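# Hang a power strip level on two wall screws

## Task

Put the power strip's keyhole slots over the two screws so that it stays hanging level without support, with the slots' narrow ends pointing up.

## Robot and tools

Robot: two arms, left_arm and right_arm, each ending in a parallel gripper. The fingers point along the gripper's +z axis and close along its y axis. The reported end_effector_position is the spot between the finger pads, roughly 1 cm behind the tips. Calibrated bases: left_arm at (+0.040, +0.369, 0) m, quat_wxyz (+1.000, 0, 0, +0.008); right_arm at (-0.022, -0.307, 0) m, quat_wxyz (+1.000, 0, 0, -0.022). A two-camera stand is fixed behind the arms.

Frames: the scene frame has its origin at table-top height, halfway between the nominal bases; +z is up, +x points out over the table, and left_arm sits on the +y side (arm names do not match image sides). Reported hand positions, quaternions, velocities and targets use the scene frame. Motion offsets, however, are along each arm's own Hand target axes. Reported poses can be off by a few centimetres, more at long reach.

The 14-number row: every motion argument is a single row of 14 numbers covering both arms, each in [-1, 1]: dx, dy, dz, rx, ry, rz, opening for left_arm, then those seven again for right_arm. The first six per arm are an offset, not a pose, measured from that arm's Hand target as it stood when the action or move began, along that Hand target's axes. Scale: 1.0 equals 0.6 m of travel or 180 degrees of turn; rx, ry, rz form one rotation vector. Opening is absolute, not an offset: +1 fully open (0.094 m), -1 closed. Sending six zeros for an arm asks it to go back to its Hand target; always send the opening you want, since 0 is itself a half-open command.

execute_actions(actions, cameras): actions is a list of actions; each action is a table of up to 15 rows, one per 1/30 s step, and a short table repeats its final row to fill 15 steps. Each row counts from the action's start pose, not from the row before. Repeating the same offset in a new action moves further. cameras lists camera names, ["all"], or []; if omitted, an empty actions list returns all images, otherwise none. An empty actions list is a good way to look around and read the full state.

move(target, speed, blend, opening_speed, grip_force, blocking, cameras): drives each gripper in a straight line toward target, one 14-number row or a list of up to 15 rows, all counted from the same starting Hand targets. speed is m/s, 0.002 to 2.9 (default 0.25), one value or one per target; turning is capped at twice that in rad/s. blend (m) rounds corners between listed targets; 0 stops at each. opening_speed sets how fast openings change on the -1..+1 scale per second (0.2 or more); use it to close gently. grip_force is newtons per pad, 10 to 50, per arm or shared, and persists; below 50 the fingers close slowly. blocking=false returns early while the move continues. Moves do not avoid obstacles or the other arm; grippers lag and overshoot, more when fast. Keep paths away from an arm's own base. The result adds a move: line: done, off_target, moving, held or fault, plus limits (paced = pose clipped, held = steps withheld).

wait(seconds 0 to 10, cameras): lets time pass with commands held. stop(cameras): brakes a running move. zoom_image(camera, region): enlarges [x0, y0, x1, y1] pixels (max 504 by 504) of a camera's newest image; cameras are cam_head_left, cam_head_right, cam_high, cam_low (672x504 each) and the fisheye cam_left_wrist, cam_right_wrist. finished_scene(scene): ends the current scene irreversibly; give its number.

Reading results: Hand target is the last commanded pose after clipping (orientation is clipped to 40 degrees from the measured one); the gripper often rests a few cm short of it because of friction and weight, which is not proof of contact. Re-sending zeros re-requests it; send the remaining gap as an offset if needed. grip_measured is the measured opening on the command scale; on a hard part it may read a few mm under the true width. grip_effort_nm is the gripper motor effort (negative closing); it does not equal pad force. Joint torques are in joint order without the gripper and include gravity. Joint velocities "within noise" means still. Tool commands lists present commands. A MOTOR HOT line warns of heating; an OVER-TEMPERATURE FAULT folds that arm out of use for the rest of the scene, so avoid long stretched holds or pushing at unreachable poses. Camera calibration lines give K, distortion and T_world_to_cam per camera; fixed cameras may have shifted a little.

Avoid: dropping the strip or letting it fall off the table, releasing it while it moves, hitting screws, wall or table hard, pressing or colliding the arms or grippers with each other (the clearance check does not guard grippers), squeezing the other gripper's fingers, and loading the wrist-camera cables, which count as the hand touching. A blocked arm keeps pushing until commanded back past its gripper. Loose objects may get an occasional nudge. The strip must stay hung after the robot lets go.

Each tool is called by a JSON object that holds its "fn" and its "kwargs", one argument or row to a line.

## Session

{"fn": "execute_actions", "kwargs": {
  "actions": []
}}

Scene clock: 0.00 s.
left_arm: end_effector_position=(+0.2908, +0.2770, +0.1594) grip_measured=+1.000 grip_effort_nm=n/a end_effector_quat_wxyz=(+0.523, +0.129, +0.828, -0.155) | right_arm: end_effector_position=(+0.3082, -0.2465, +0.0952) grip_measured=+1.000 grip_effort_nm=n/a end_effector_quat_wxyz=(+0.368, +0.172, +0.883, -0.236)
Joint positions: left_arm=[-0.235 0.5 0.324 -0.25 0.204 -0.042 0.094] | right_arm=[0.647 1.615 0.934 -0.637 0.879 0.87 0.094]
Joint velocities: within noise
Joint torques (N m): no reading
Heat: left arm: 38 °C; right arm: 32 °C.
Hand target: left_arm +0.2921, +0.2764, +0.1685; +0.534, +0.130, +0.821, -0.156 | right_arm +0.3097, -0.2477, +0.1008; +0.375, +0.175, +0.878, -0.239
Tool commands: left_gripper/opening=+1.0 right_gripper/opening=+1.0
camera_calibration:
cam_left_wrist: T_world_to_cam=[[-0.387402, -0.92186, -0.00970419, 0.375152], [-0.868635, 0.368521, -0.331157, 0.195722], [0.308856, -0.119861, -0.943526, 0.209584], [0, 0, 0, 1]] pos_world=[0.250615, 0.298831, 0.266203]
cam_right_wrist: T_world_to_cam=[[-0.499992, -0.848069, 0.175461, -0.065488], [-0.865549, 0.482599, -0.133877, 0.39658], [0.0288596, -0.218808, -0.975341, 0.146939], [0, 0, 0, 1]] pos_world=[0.306275, -0.214776, 0.2079]

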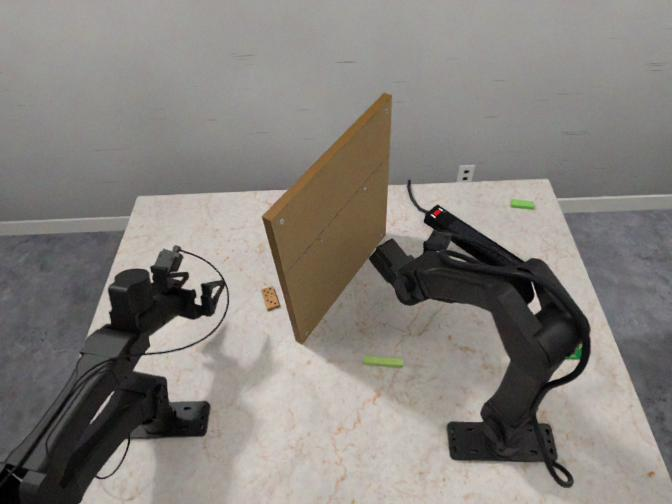

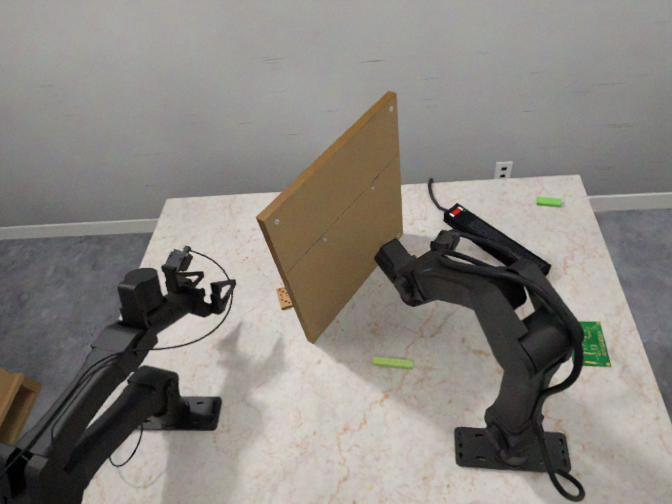

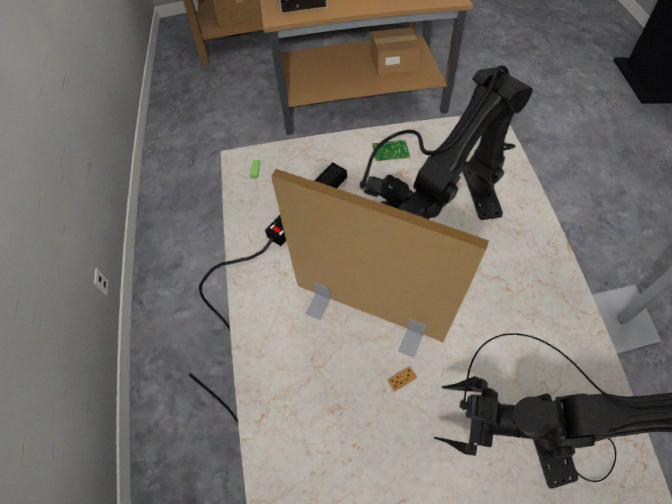

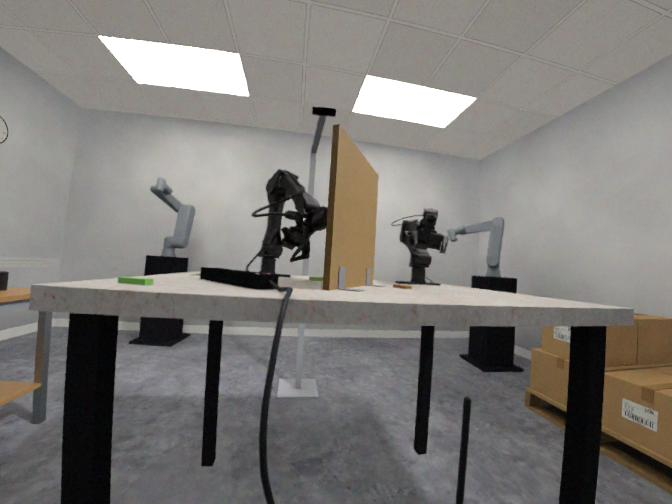

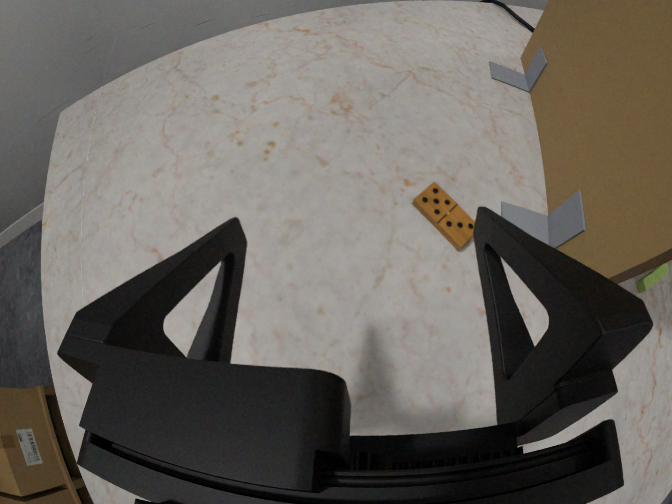

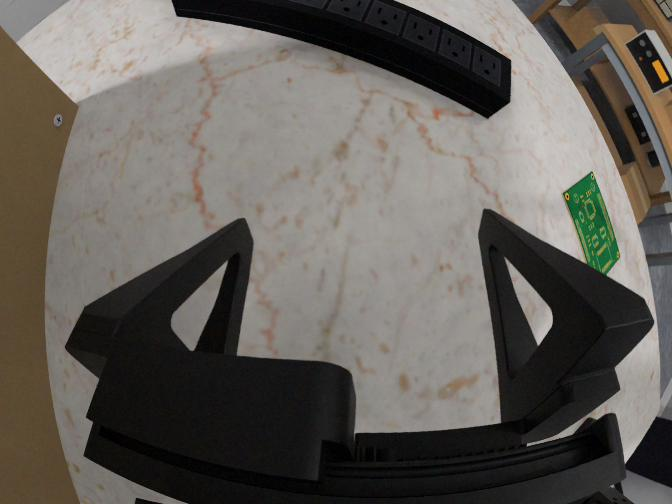

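{"fn": "zoom_image", "kwargs": {
  "camera": "cam_head_left",
  "region": [390, 170, 550, 300]
}}

{"fn": "zoom_image", "kwargs": {
  "camera": "cam_head_right",
  "region": [410, 170, 570, 300]
}}

{"fn": "zoom_image", "kwargs": {
  "camera": "cam_right_wrist",
  "region": [150, 0, 530, 140]
}}

{"fn": "zoom_image", "kwargs": {
  "camera": "cam_high",
  "region": [240, 140, 400, 270]
}}

{"fn": "zoom_image", "kwargs": {
  "camera": "cam_head_left",
  "region": [260, 90, 420, 350]
}}

Scaled by 3.150 from the camera's 672x504 image, which has a finer 960x720 frame.

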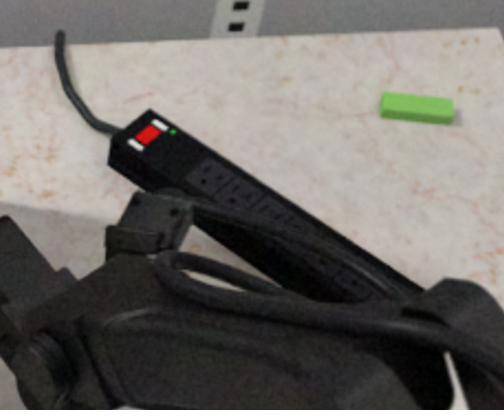

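Scaled by 3.150 from the camera's 672x504 image, which has a finer 960x720 frame.

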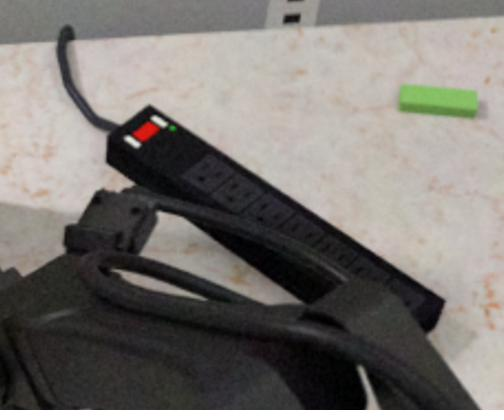

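Scaled by 1.326 from the camera's 672x504 image, which has a finer 960x720 frame.

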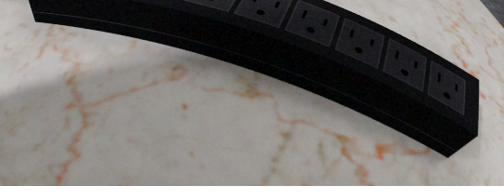

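Scaled by 3.150 from the camera's 672x504 image, which has a finer 960x720 frame.

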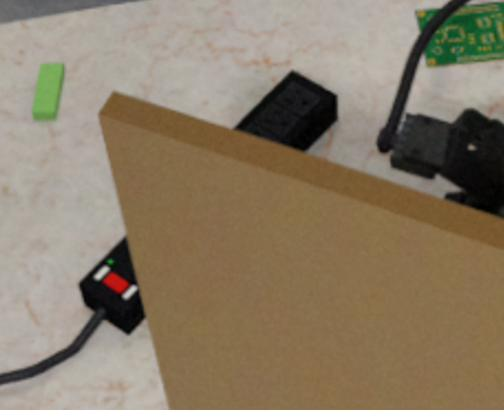

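Scaled by 1.938 from the camera's 672x504 image, which has a finer 960x720 frame.

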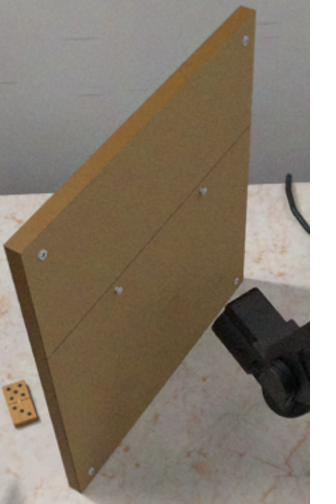

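{"fn": "zoom_image", "kwargs": {
  "camera": "cam_head_right",
  "region": [290, 160, 410, 280]
}}

{"fn": "zoom_image", "kwargs": {
  "camera": "cam_head_left",
  "region": [290, 160, 410, 280]
}}

Scaled by 4.200 from the camera's 672x504 image, which has a finer 960x720 frame.

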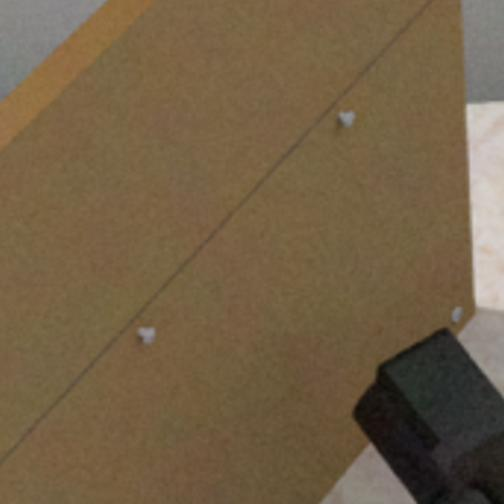

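Scaled by 4.200 from the camera's 672x504 image, which has a finer 960x720 frame.

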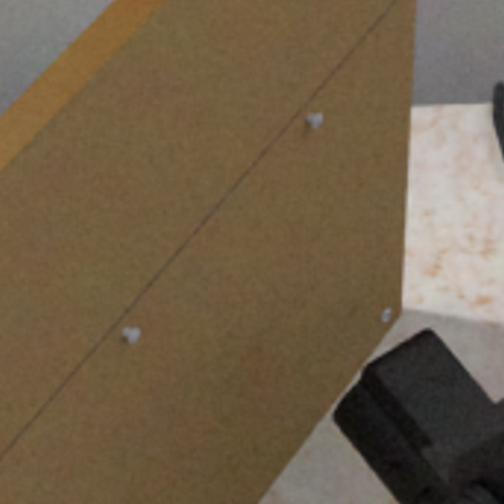

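{"fn": "move", "kwargs": {
  "target": [0,0,0,0,0,0,0.1,-0.342,-0.056,0.201,-0.2416,0.181,-0.3245,0.6],
  "speed": 0.2,
  "cameras": ["all"]
}}

Scene clock: 110.33 s.
left_arm: end_effector_position=(+0.2908, +0.2770, +0.1594) grip_measured=+0.102 grip_effort_nm=-0.14 end_effector_quat_wxyz=(+0.523, +0.129, +0.828, -0.155) | right_arm: end_effector_position=(+0.4967, -0.3680, +0.2005) grip_measured=+0.602 grip_effort_nm=-0.14 end_effector_quat_wxyz=(+0.167, -0.339, +0.921, -0.093)
Joint positions: left_arm=[-0.235 0.5 0.324 -0.25 0.204 -0.042 0.052] | right_arm=[-0.071 2.436 2.798 -1.55 0.015 -0.822 0.075]
Joint torques (N m): left_arm=[-0.03 0.84 6.83 2.09 0.07 -0.01] | right_arm=[-0.17 -10.48 8.14 0.58 -0.11 -0.03]
Heat: left arm: 39 °C; right arm: 34 °C.
Hand target: left_arm +0.2921, +0.2764, +0.1685; +0.534, +0.130, +0.821, -0.156 | right_arm +0.4976, -0.3683, +0.1899; +0.007, -0.346, +0.938, -0.006
Off the commanded pose: left_arm 0.009 m, 1 deg | right_arm 0.011 m, 21 deg.
joint sent to its limit (right arm) — joint 4 (wrist pitch), lower limit. The joint targets are off in orientation, not in position.
move: off_target (right_arm)
camera_calibration:
cam_left_wrist: T_world_to_cam=[[-0.387402, -0.92186, -0.00970419, 0.375152], [-0.868635, 0.368521, -0.331157, 0.195722], [0.308856, -0.119861, -0.943526, 0.209584], [0, 0, 0, 1]] pos_world=[0.250615, 0.298831, 0.266203]
cam_right_wrist: T_world_to_cam=[[0.545598, -0.81523, 0.194223, -0.603794], [-0.79306, -0.42734, 0.434092, 0.147722], [-0.270886, -0.39087, -0.879682, 0.284031], [0, 0, 0, 1]] pos_world=[0.523521, -0.318084, 0.303003]

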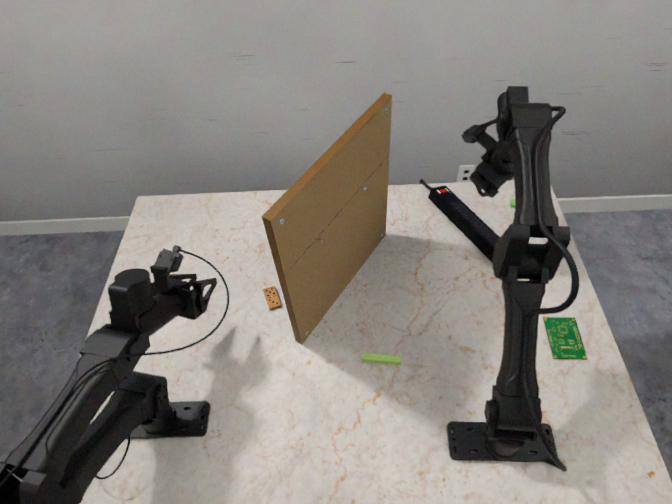

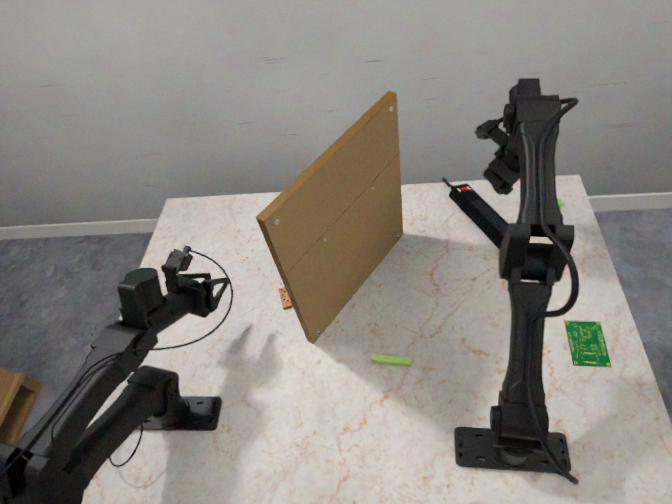

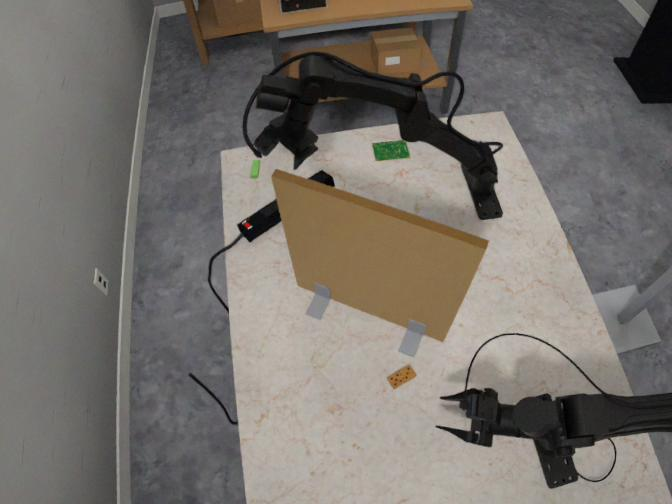

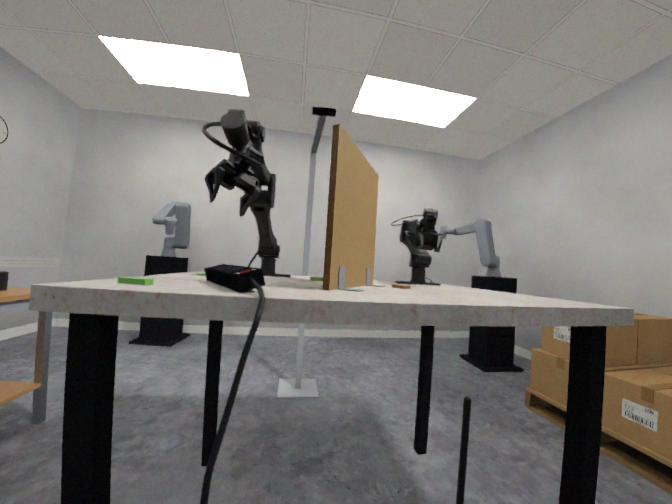

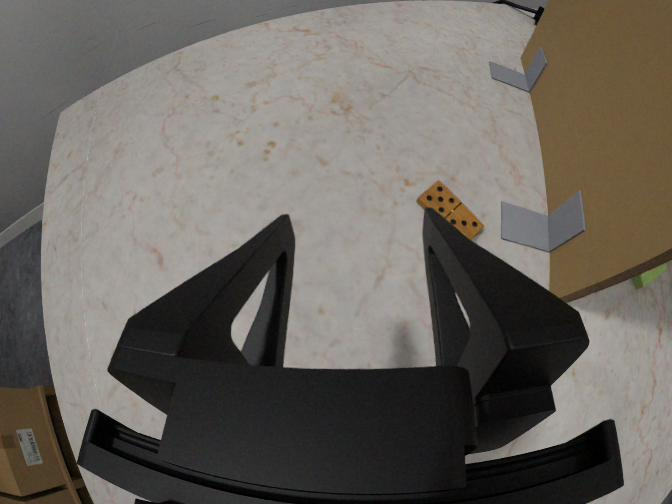

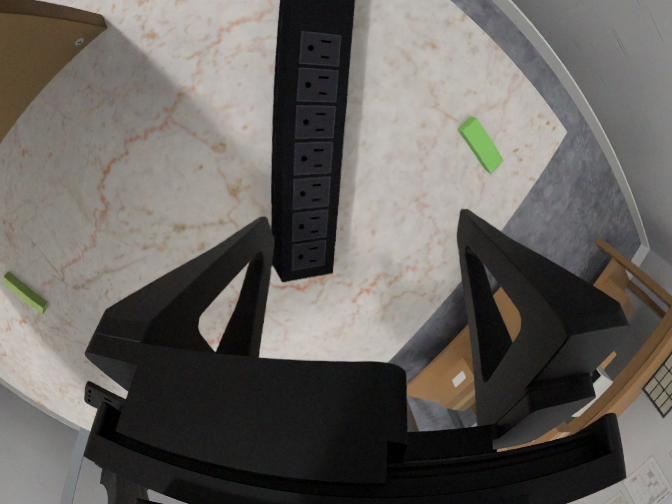

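{"fn": "execute_actions", "kwargs": {
  "actions": [],
  "cameras": ["cam_head_left","cam_head_right","cam_right_wrist"]
}}

Scene clock: 142.77 s.
left_arm: end_effector_position=(+0.2908, +0.2770, +0.1594) grip_measured=+0.102 grip_effort_nm=-0.14 end_effector_quat_wxyz=(+0.523, +0.129, +0.828, -0.155) | right_arm: end_effector_position=(+0.4966, -0.3680, +0.2005) grip_measured=+0.602 grip_effort_nm=-0.14 end_effector_quat_wxyz=(+0.167, -0.339, +0.921, -0.092)
Joint positions: left_arm=[-0.235 0.5 0.324 -0.25 0.204 -0.042 0.052] | right_arm=[-0.071 2.436 2.798 -1.55 0.015 -0.823 0.075]
Joint velocities: within noise
Joint torques (N m): left_arm=[-0.02 0.84 6.84 2.09 0.05 -0.03] | right_arm=[-0.17 -10.48 7.95 0.63 -0.11 -0.04]
Heat: left arm: 39 °C; right arm: 34 °C.
Hand target: left_arm +0.2921, +0.2764, +0.1685; +0.534, +0.130, +0.821, -0.156 | right_arm +0.4975, -0.3683, +0.1899; +0.007, -0.347, +0.938, -0.006
Tool commands: left_gripper/opening=+0.1 right_gripper/opening=+0.6
Off the commanded pose: left_arm 0.009 m, 1 deg | right_arm 0.011 m, 21 deg.
camera_calibration:
cam_right_wrist: T_world_to_cam=[[0.546298, -0.814782, 0.194135, -0.60394], [-0.792545, -0.427855, 0.434526, 0.147078], [-0.270983, -0.391242, -0.879487, 0.283878], [0, 0, 0, 1]] pos_world=[0.523423, -0.318086, 0.303004]
Images, in order (width x height): cam_head_left 672x504, cam_head_right 672x504, cam_right_wrist 672x504.

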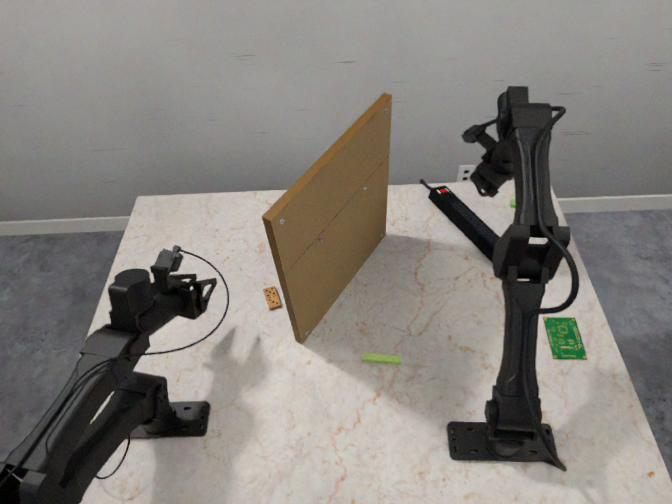

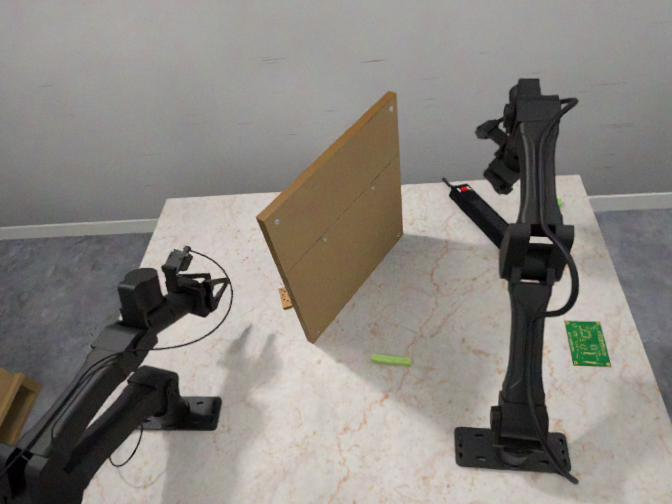

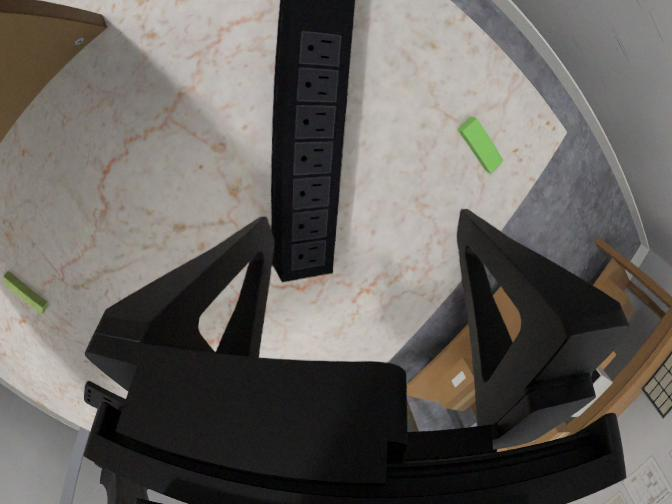

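{"fn": "move", "kwargs": {
  "target": [0,0,0,0,0,0,0.1,-0.025,-0.0147,0.15,0,0,0.056,0.6],
  "speed": 0.15,
  "cameras": ["cam_right_wrist","cam_head_left"]
}}

Scene clock: 174.67 s.
left_arm: end_effector_position=(+0.2908, +0.2770, +0.1594) grip_measured=+0.102 grip_effort_nm=-0.15 end_effector_quat_wxyz=(+0.523, +0.129, +0.828, -0.155) | right_arm: end_effector_position=(+0.5084, -0.3693, +0.1075) grip_measured=+0.602 grip_effort_nm=-0.14 end_effector_quat_wxyz=(+0.098, -0.261, +0.959, -0.047)
Joint positions: left_arm=[-0.235 0.5 0.324 -0.25 0.204 -0.042 0.052] | right_arm=[-0.071 2.643 2.843 -1.552 0.015 -0.649 0.075]
Joint torques (N m): left_arm=[0.01 0.85 6.84 2.1 0.07 -0.01] | right_arm=[0.57 -12.04 8.36 0.65 -0.08 0.07]
Heat: left arm: 39 °C; right arm: 35 °C.
Hand target: left_arm +0.2921, +0.2764, +0.1685; +0.534, +0.130, +0.821, -0.156 | right_arm +0.5162, -0.3659, +0.1001; +0.007, -0.263, +0.965, -0.006
Off the commanded pose: left_arm 0.009 m, 1 deg | right_arm 0.011 m, 11 deg.
elbow stopped short (right arm): the move would have taken joint 3 (elbow) straighter than the controller allows.
move: off_target (right_arm)
camera_calibration:
cam_right_wrist: T_world_to_cam=[[0.422391, -0.904549, 0.0581127, -0.549002], [-0.780419, -0.330321, 0.530881, 0.215844], [-0.461012, -0.269592, -0.845452, 0.342604], [0, 0, 0, 1]] pos_world=[0.558287, -0.332939, 0.206972]
Images, in order (width x height): cam_head_left 672x504, cam_right_wrist 672x504.

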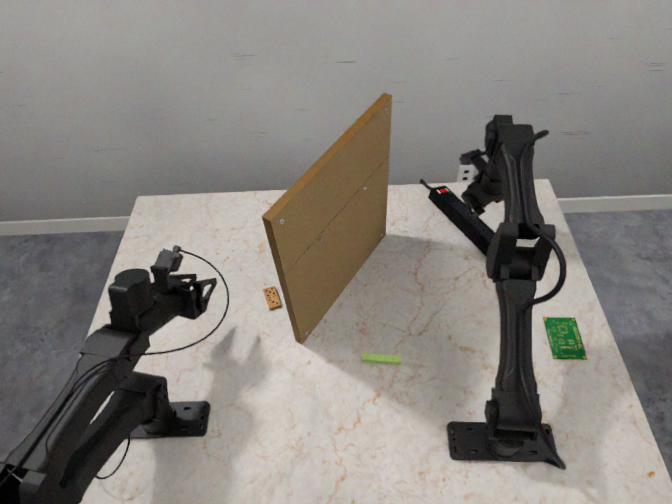

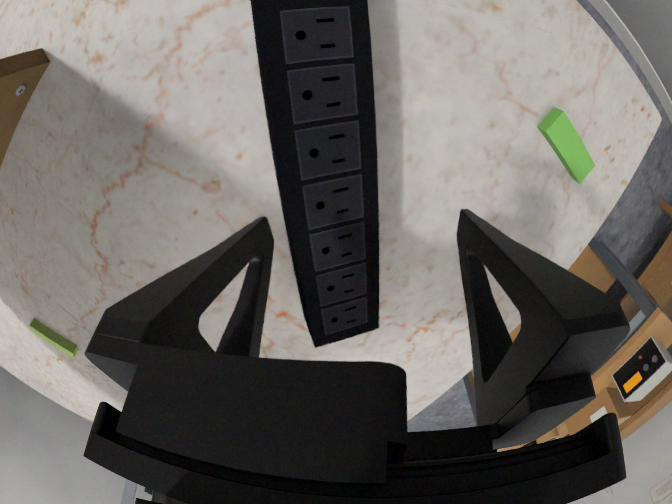

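{"fn": "move", "kwargs": {
  "target": [0,0,0,0,0,0,0.1,0.0255,0.0095,0.083,0,0,-0.006,0.6],
  "speed": 0.1,
  "cameras": ["cam_right_wrist","cam_head_right"]
}}

Scene clock: 194.47 s.
left_arm: end_effector_position=(+0.2908, +0.2770, +0.1594) grip_measured=+0.102 grip_effort_nm=-0.15 end_effector_quat_wxyz=(+0.523, +0.129, +0.828, -0.155) | right_arm: end_effector_position=(+0.5060, -0.3691, +0.0674) grip_measured=+0.602 grip_effort_nm=-0.14 end_effector_quat_wxyz=(+0.062, -0.270, +0.960, -0.033)
Joint positions: left_arm=[-0.235 0.5 0.324 -0.25 0.204 -0.042 0.052] | right_arm=[-0.071 2.721 2.843 -1.552 0.015 -0.664 0.075]
Joint torques (N m): left_arm=[-0.02 0.9 6.87 2.09 0.08 -0.02] | right_arm=[-0.4 -12.11 6.69 0.26 -0.12 -0.04]
Heat: left arm: 39 °C; right arm: 37 °C.
Hand target: left_arm +0.2921, +0.2764, +0.1685; +0.534, +0.130, +0.821, -0.156 | right_arm +0.5011, -0.3691, +0.0502; +0.008, -0.272, +0.962, -0.006
Off the commanded pose: left_arm 0.009 m, 1 deg | right_arm 0.018 m, 7 deg.
elbow stopped short (right arm): the move would have taken joint 3 (elbow) straighter than the controller allows.
joint sent to its limit (right arm) — joint 4 (wrist pitch), lower limit. The joint targets are off in orientation, not in position.
move: off_target (right_arm)
camera_calibration:
cam_right_wrist: T_world_to_cam=[[0.438864, -0.898354, 0.0189054, -0.548785], [-0.731813, -0.345139, 0.587648, 0.20144], [-0.521391, -0.271733, -0.808896, 0.334947], [0, 0, 0, 1]] pos_world=[0.562897, -0.332463, 0.162936]
Images, in order (width x height): cam_head_right 672x504, cam_right_wrist 672x504.

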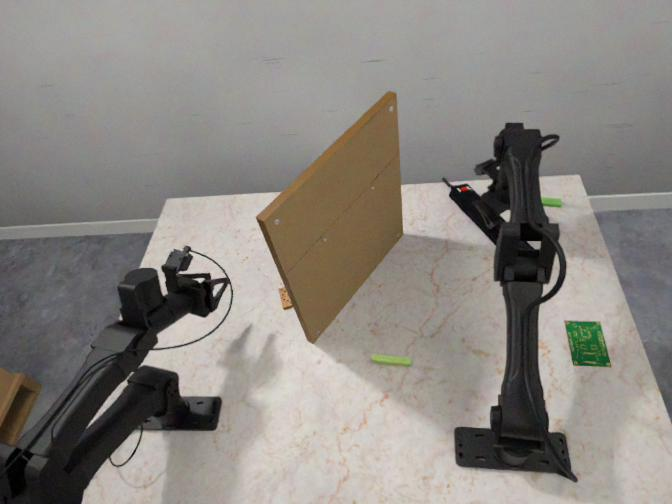

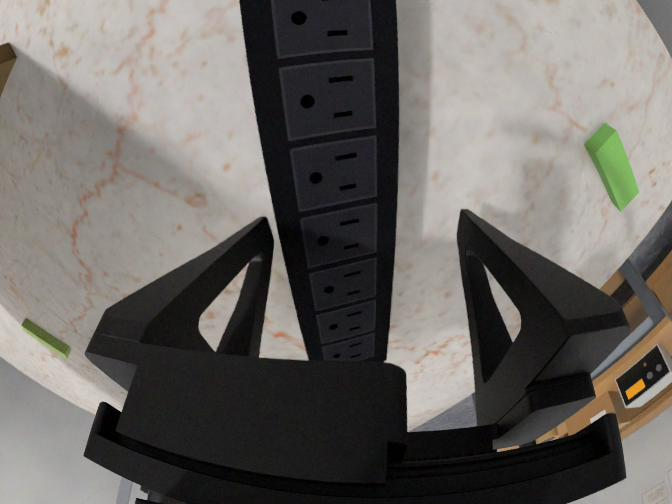

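{"fn": "move", "kwargs": {
  "target": [0,0,0,0,0,0,0.1,0.02,0.005,0.07,0,0,-0.025,0.6],
  "speed": 0.06,
  "cameras": ["cam_right_wrist","cam_head_right"]
}}

Scene clock: 202.93 s.
left_arm: end_effector_position=(+0.2908, +0.2770, +0.1594) grip_measured=+0.102 grip_effort_nm=-0.15 end_effector_quat_wxyz=(+0.523, +0.129, +0.828, -0.155) | right_arm: end_effector_position=(+0.4894, -0.3693, +0.0204) grip_measured=+0.602 grip_effort_nm=-0.13 end_effector_quat_wxyz=(+0.008, -0.310, +0.951, -0.012)
Joint positions: left_arm=[-0.235 0.5 0.324 -0.25 0.204 -0.042 0.052] | right_arm=[-0.075 2.721 2.659 -1.484 0.014 -0.75 0.075]
Joint torques (N m): left_arm=[-0.06 0.85 6.84 2.11 0.07 -0.01] | right_arm=[-0.79 -13.72 4.68 0.44 -0.1 -0.1]
Heat: left arm: 39 °C; right arm: 37 °C.
Hand target: left_arm +0.2921, +0.2764, +0.1685; +0.534, +0.130, +0.821, -0.156 | right_arm +0.4900, -0.3730, +0.0080; +0.007, -0.310, +0.951, -0.006
Off the commanded pose: left_arm 0.009 m, 1 deg | right_arm 0.013 m, 1 deg.
move: off_target (right_arm)
camera_calibration:
cam_right_wrist: T_world_to_cam=[[0.509857, -0.859202, -0.0426354, -0.559777], [-0.627649, -0.40543, 0.664592, 0.142058], [-0.588305, -0.312087, -0.745989, 0.304787], [0, 0, 0, 1]] pos_world=[0.553877, -0.328247, 0.109091]
Images, in order (width x height): cam_head_right 672x504, cam_right_wrist 672x504.

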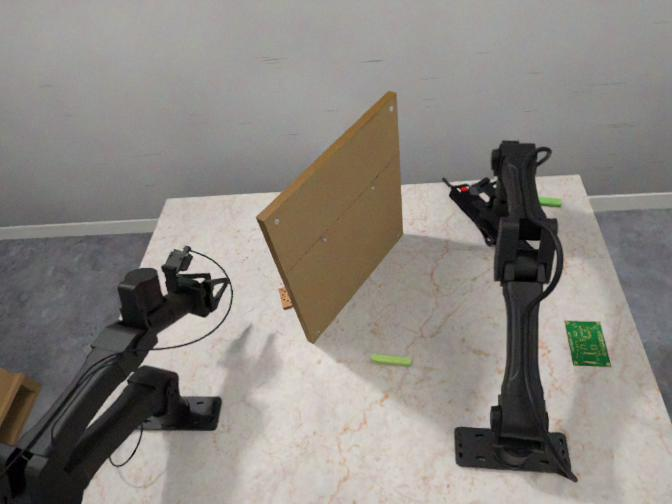

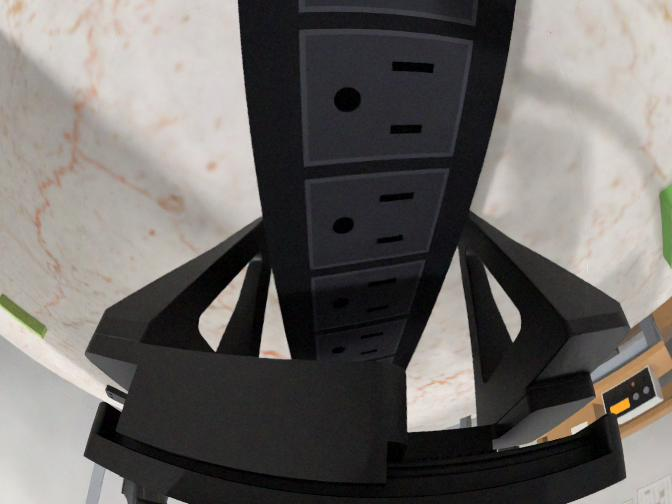

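{"fn": "move", "kwargs": {
  "target": [0,0,0,0,0,0,0.1,0,0,-0.005,0,0,0,-0.25],
  "speed": 0.05,
  "opening_speed": 0.5,
  "grip_force": 50,
  "cameras": ["cam_right_wrist"]
}}

{"fn": "move", "kwargs": {
  "target": [0,0,0,0,0,0,0.1,0.1,0,-0.3,0,0,0,-0.5],
  "speed": 0.1,
  "cameras": ["cam_right_wrist","cam_low","cam_head_left"]
}}

Scene clock: 213.07 s.
left_arm: end_effector_position=(+0.2908, +0.2770, +0.1594) grip_measured=+0.102 grip_effort_nm=-0.14 end_effector_quat_wxyz=(+0.523, +0.129, +0.828, -0.155) | right_arm: end_effector_position=(+0.4904, -0.3685, +0.0204) grip_measured=+0.185 grip_effort_nm=-1.05 end_effector_quat_wxyz=(+0.011, -0.310, +0.951, -0.010)
Joint positions: left_arm=[-0.235 0.5 0.324 -0.25 0.204 -0.042 0.052] | right_arm=[-0.075 2.721 2.659 -1.48 0.009 -0.75 0.056]
Joint torques (N m): left_arm=[-0.05 0.87 6.84 2.11 0.06 -0.02] | right_arm=[-0.75 -13.52 5.68 0.3 -0.04 -0.06]
Heat: left arm: 39 °C; right arm: 38 °C.
Hand target: left_arm +0.2921, +0.2764, +0.1685; +0.534, +0.130, +0.821, -0.156 | right_arm +0.4900, -0.3730, +0.0110; +0.007, -0.309, +0.951, -0.006
Off the commanded pose: left_arm 0.009 m, 1 deg | right_arm 0.010 m, 1 deg.
move: done
camera_calibration:
cam_right_wrist: T_world_to_cam=[[0.509832, -0.859136, -0.0442384, -0.559591], [-0.630667, -0.408238, 0.66, 0.143503], [-0.58509, -0.30859, -0.749962, 0.305393], [0, 0, 0, 1]] pos_world=[0.554482, -0.32794, 0.109566]
Images, in order (width x height): cam_right_wrist 672x504.

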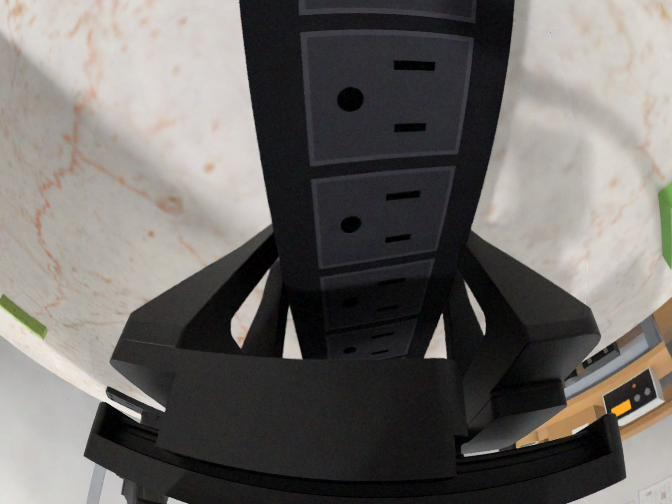

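Scene clock: 215.60 s.
left_arm: end_effector_position=(+0.2908, +0.2770, +0.1594) grip_measured=+0.102 grip_effort_nm=-0.15 end_effector_quat_wxyz=(+0.523, +0.129, +0.828, -0.155) | right_arm: end_effector_position=(+0.4380, -0.4064, +0.1578) grip_measured=+0.075 grip_effort_nm=-1.05 end_effector_quat_wxyz=(+0.056, -0.310, +0.948, -0.044)
Joint positions: left_arm=[-0.235 0.5 0.324 -0.25 0.204 -0.042 0.052] | right_arm=[-0.164 2.336 2.49 -1.584 0.02 -0.842 0.05]
Joint torques (N m): left_arm=[-0.03 0.88 6.86 2.1 0.07 -0.01] | right_arm=[-0.57 -18.25 6.17 0.51 -0.17 -0.08]
Heat: left arm: 39 °C; right arm: 39 °C.
Hand target: left_arm +0.2921, +0.2764, +0.1685; +0.534, +0.130, +0.821, -0.156 | right_arm +0.4383, -0.4072, +0.1903; +0.007, -0.309, +0.951, -0.006
Off the commanded pose: left_arm 0.009 m, 1 deg | right_arm 0.033 m, 7 deg.
joint read past its limit (right arm) — joint 4 (wrist pitch), lower limit.
joint sent to its limit (right arm) — joint 4 (wrist pitch), lower limit. The joint targets are off in orientation, not in position.
move: off_target (right_arm)
camera_calibration:
cam_right_wrist: T_world_to_cam=[[0.511633, -0.858204, 0.0414341, -0.573297], [-0.697314, -0.386575, 0.603584, 0.0511468], [-0.501981, -0.337706, -0.796222, 0.325241], [0, 0, 0, 1]] pos_world=[0.492248, -0.362399, 0.251846]
Images, in order (width x height): cam_head_left 672x504, cam_low 672x504, cam_right_wrist 672x504.

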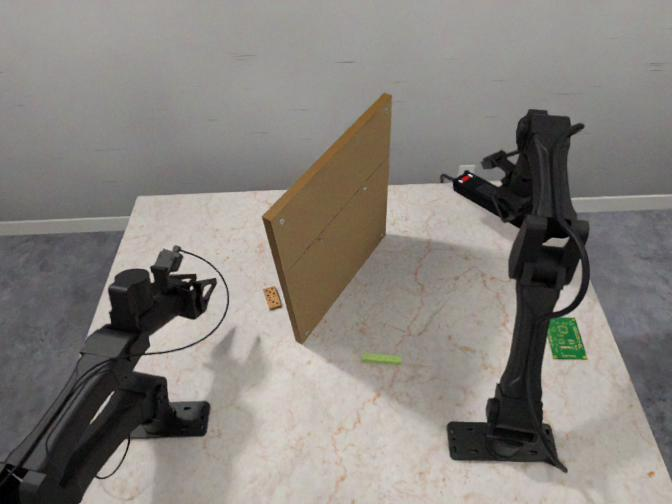

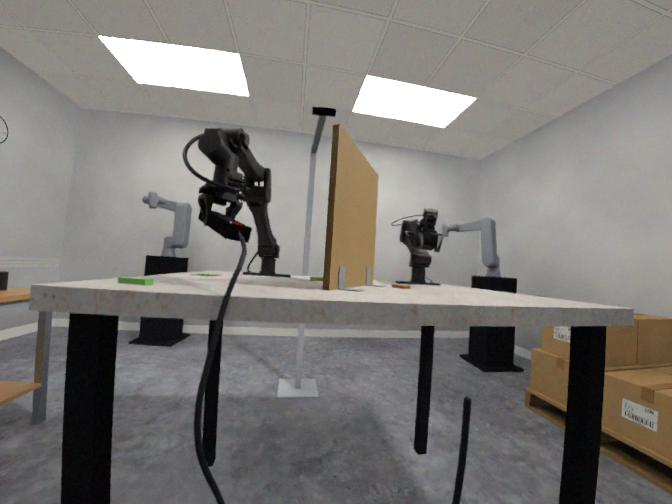

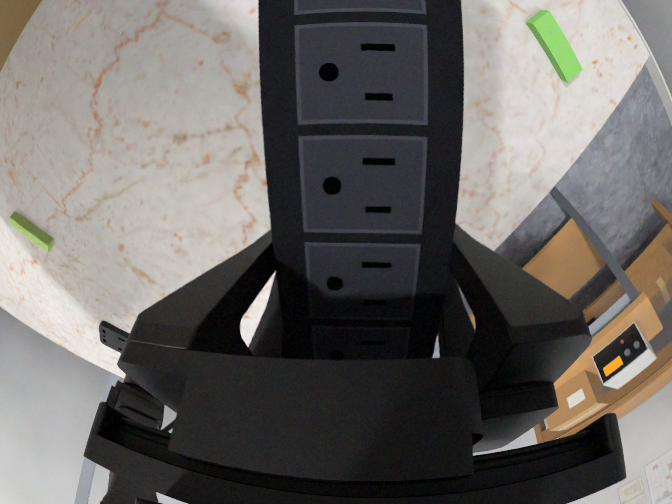

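{"fn": "move", "kwargs": {
  "target": [
    [0,0,0,0,0,0,0.1,-0.013,0.211,-0.15,0,-0.5,0,-0.5],
    [0,0,0,0,0,0,0.1,0.003,0.387,-0.183,0.325,-0.466,-0.466,-0.5]
  ],
  "speed": 0.25,
  "blend": [0.04,0],
  "cameras": ["cam_low","cam_head_left","cam_head_right","cam_left_wrist"]
}}

Scene clock: 255.57 s.
left_arm: end_effector_position=(+0.2908, +0.2770, +0.1594) grip_measured=+0.102 grip_effort_nm=-0.14 end_effector_quat_wxyz=(+0.523, +0.129, +0.828, -0.155) | right_arm: end_effector_position=(+0.3108, -0.2321, +0.2681) grip_measured=+0.058 grip_effort_nm=-1.05 end_effector_quat_wxyz=(+0.665, -0.672, +0.250, -0.211)
Joint positions: left_arm=[-0.235 0.5 0.324 -0.25 0.204 -0.042 0.052] | right_arm=[-0.256 1.201 0.611 0.513 -1.206 -1.593 0.05]
Joint torques (N m): left_arm=[-0.1 0.88 6.89 2.1 0.06 0.01] | right_arm=[1.26 -6.56 10.85 1.4 -0.78 0.15]
Heat: left arm: 39 °C; right arm: 45 °C.
Hand target: left_arm +0.2921, +0.2764, +0.1685; +0.534, +0.130, +0.821, -0.156 | right_arm +0.2983, -0.2197, +0.2964; +0.676, -0.677, +0.199, -0.212
Off the commanded pose: left_arm 0.009 m, 1 deg | right_arm 0.033 m, 6 deg.
move: off_target (right_arm)
camera_calibration:
cam_left_wrist: T_world_to_cam=[[-0.387402, -0.92186, -0.00970419, 0.375152], [-0.868635, 0.368521, -0.331157, 0.195722], [0.308856, -0.119861, -0.943526, 0.209584], [0, 0, 0, 1]] pos_world=[0.250615, 0.298831, 0.266203]
Images, in order (width x height): cam_head_left 672x504, cam_head_right 672x504, cam_low 672x504, cam_left_wrist 672x504.

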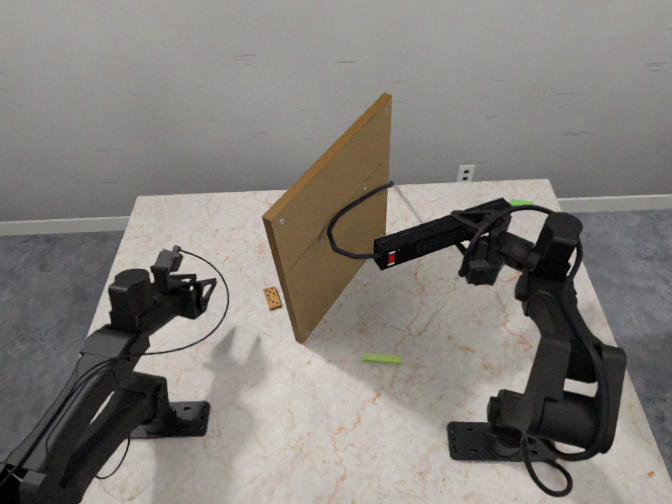

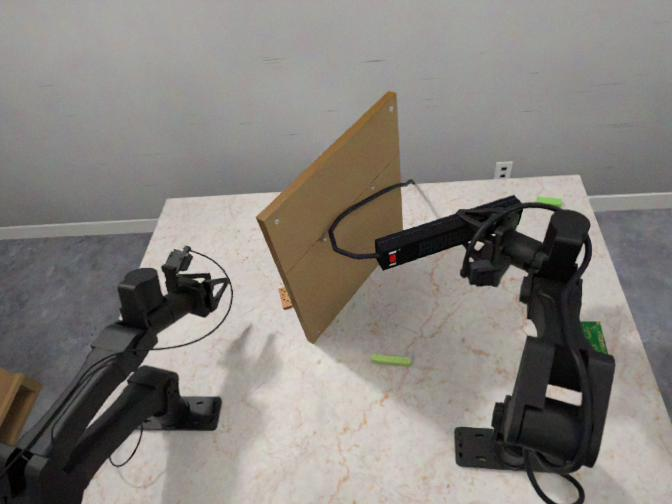

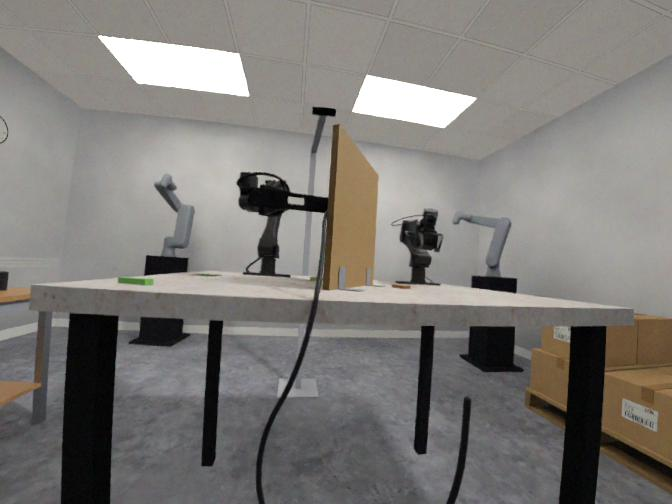

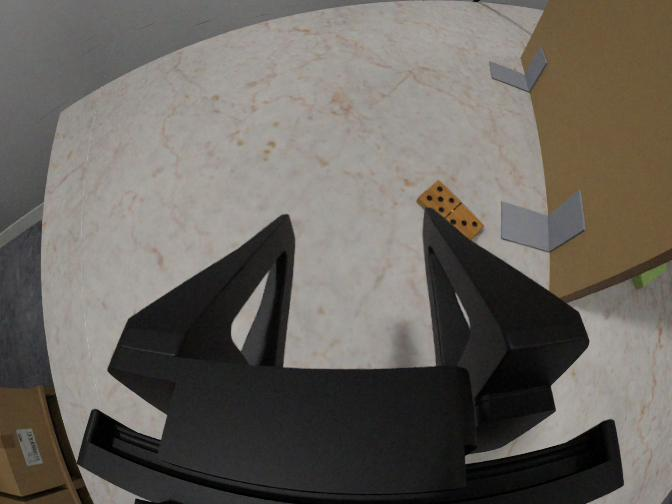

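{"fn": "zoom_image", "kwargs": {
  "camera": "cam_low",
  "region": [225, 160, 345, 250]
}}

{"fn": "zoom_image", "kwargs": {
  "camera": "cam_head_left",
  "region": [300, 160, 540, 340]
}}

Scaled by 4.200 from the camera's 672x504 image, which has a finer 960x720 frame.

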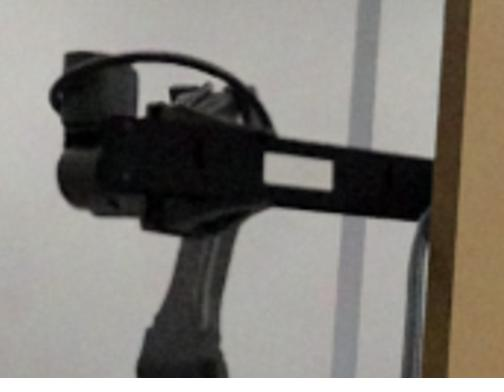

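Scaled by 2.100 from the camera's 672x504 image, which has a finer 960x720 frame.

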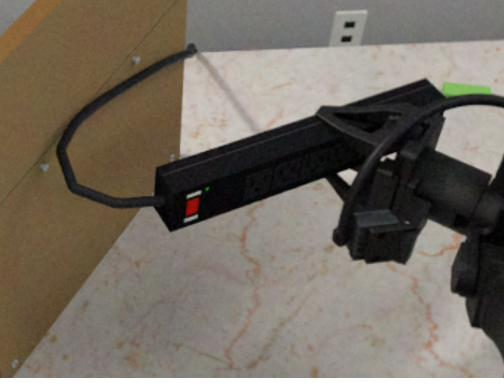

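{"fn": "zoom_image", "kwargs": {
  "camera": "cam_low",
  "region": [262, 186, 292, 208]
}}

{"fn": "zoom_image", "kwargs": {
  "camera": "cam_low",
  "region": [305, 192, 335, 214]
}}

Scaled by 16.800 from the camera's 672x504 image, which has a finer 960x720 frame.

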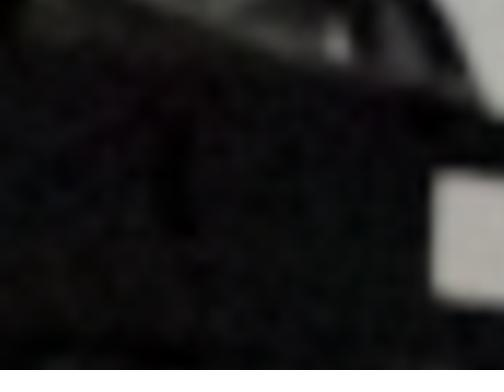

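Scaled by 16.800 from the camera's 672x504 image, which has a finer 960x720 frame.

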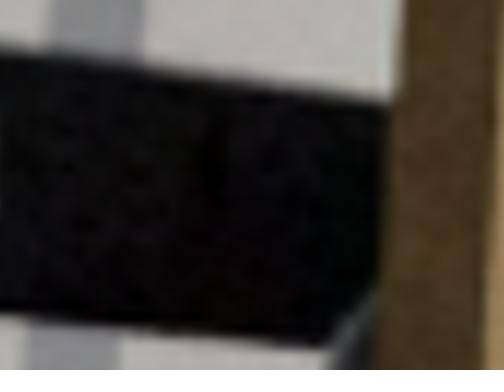

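{"fn": "wait", "kwargs": {
  "seconds": 0,
  "cameras": ["cam_right_wrist"]
}}

Scene clock: 311.93 s.
left_arm: end_effector_position=(+0.2908, +0.2770, +0.1594) grip_measured=+0.102 grip_effort_nm=-0.15 end_effector_quat_wxyz=(+0.523, +0.129, +0.828, -0.155) | right_arm: end_effector_position=(+0.3108, -0.2321, +0.2680) grip_measured=+0.058 grip_effort_nm=-1.05 end_effector_quat_wxyz=(+0.665, -0.672, +0.250, -0.211)
Joint positions: left_arm=[-0.235 0.5 0.324 -0.25 0.204 -0.042 0.052] | right_arm=[-0.256 1.201 0.611 0.513 -1.206 -1.594 0.05]
Joint torques (N m): left_arm=[-0.06 0.81 6.86 2.07 0.06 -0.02] | right_arm=[1.18 -6.54 10.97 1.43 -0.8 0.18]
Heat: left arm: 39 °C; right arm: 36 °C.
Hand target: left_arm +0.2921, +0.2764, +0.1685; +0.534, +0.130, +0.821, -0.156 | right_arm +0.2983, -0.2197, +0.2964; +0.676, -0.677, +0.199, -0.212
Tool commands: left_gripper/opening=+0.1 right_gripper/opening=-0.5
Off the commanded pose: left_arm 0.009 m, 1 deg | right_arm 0.033 m, 6 deg.
camera_calibration:
cam_right_wrist: T_world_to_cam=[[0.17299, -0.0136368, 0.984829, -0.314772], [0.16643, -0.985121, -0.0428752, -0.270802], [0.97076, 0.171323, -0.168147, -0.0999245], [0, 0, 0, 1]] pos_world=[0.196525, -0.253946, 0.281584]
Images, in order (width x height): cam_right_wrist 672x504.

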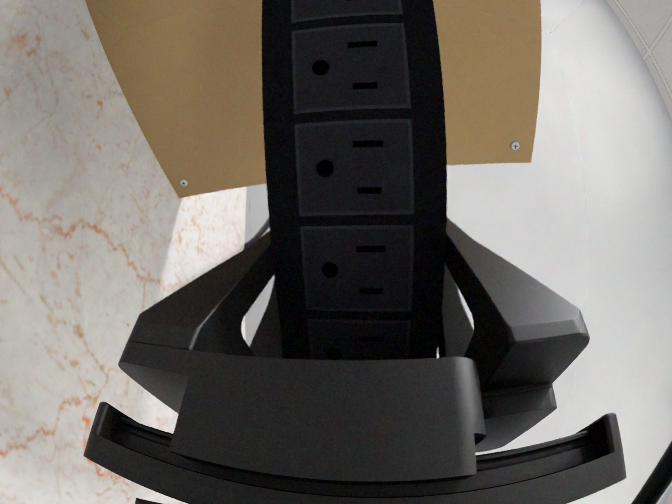

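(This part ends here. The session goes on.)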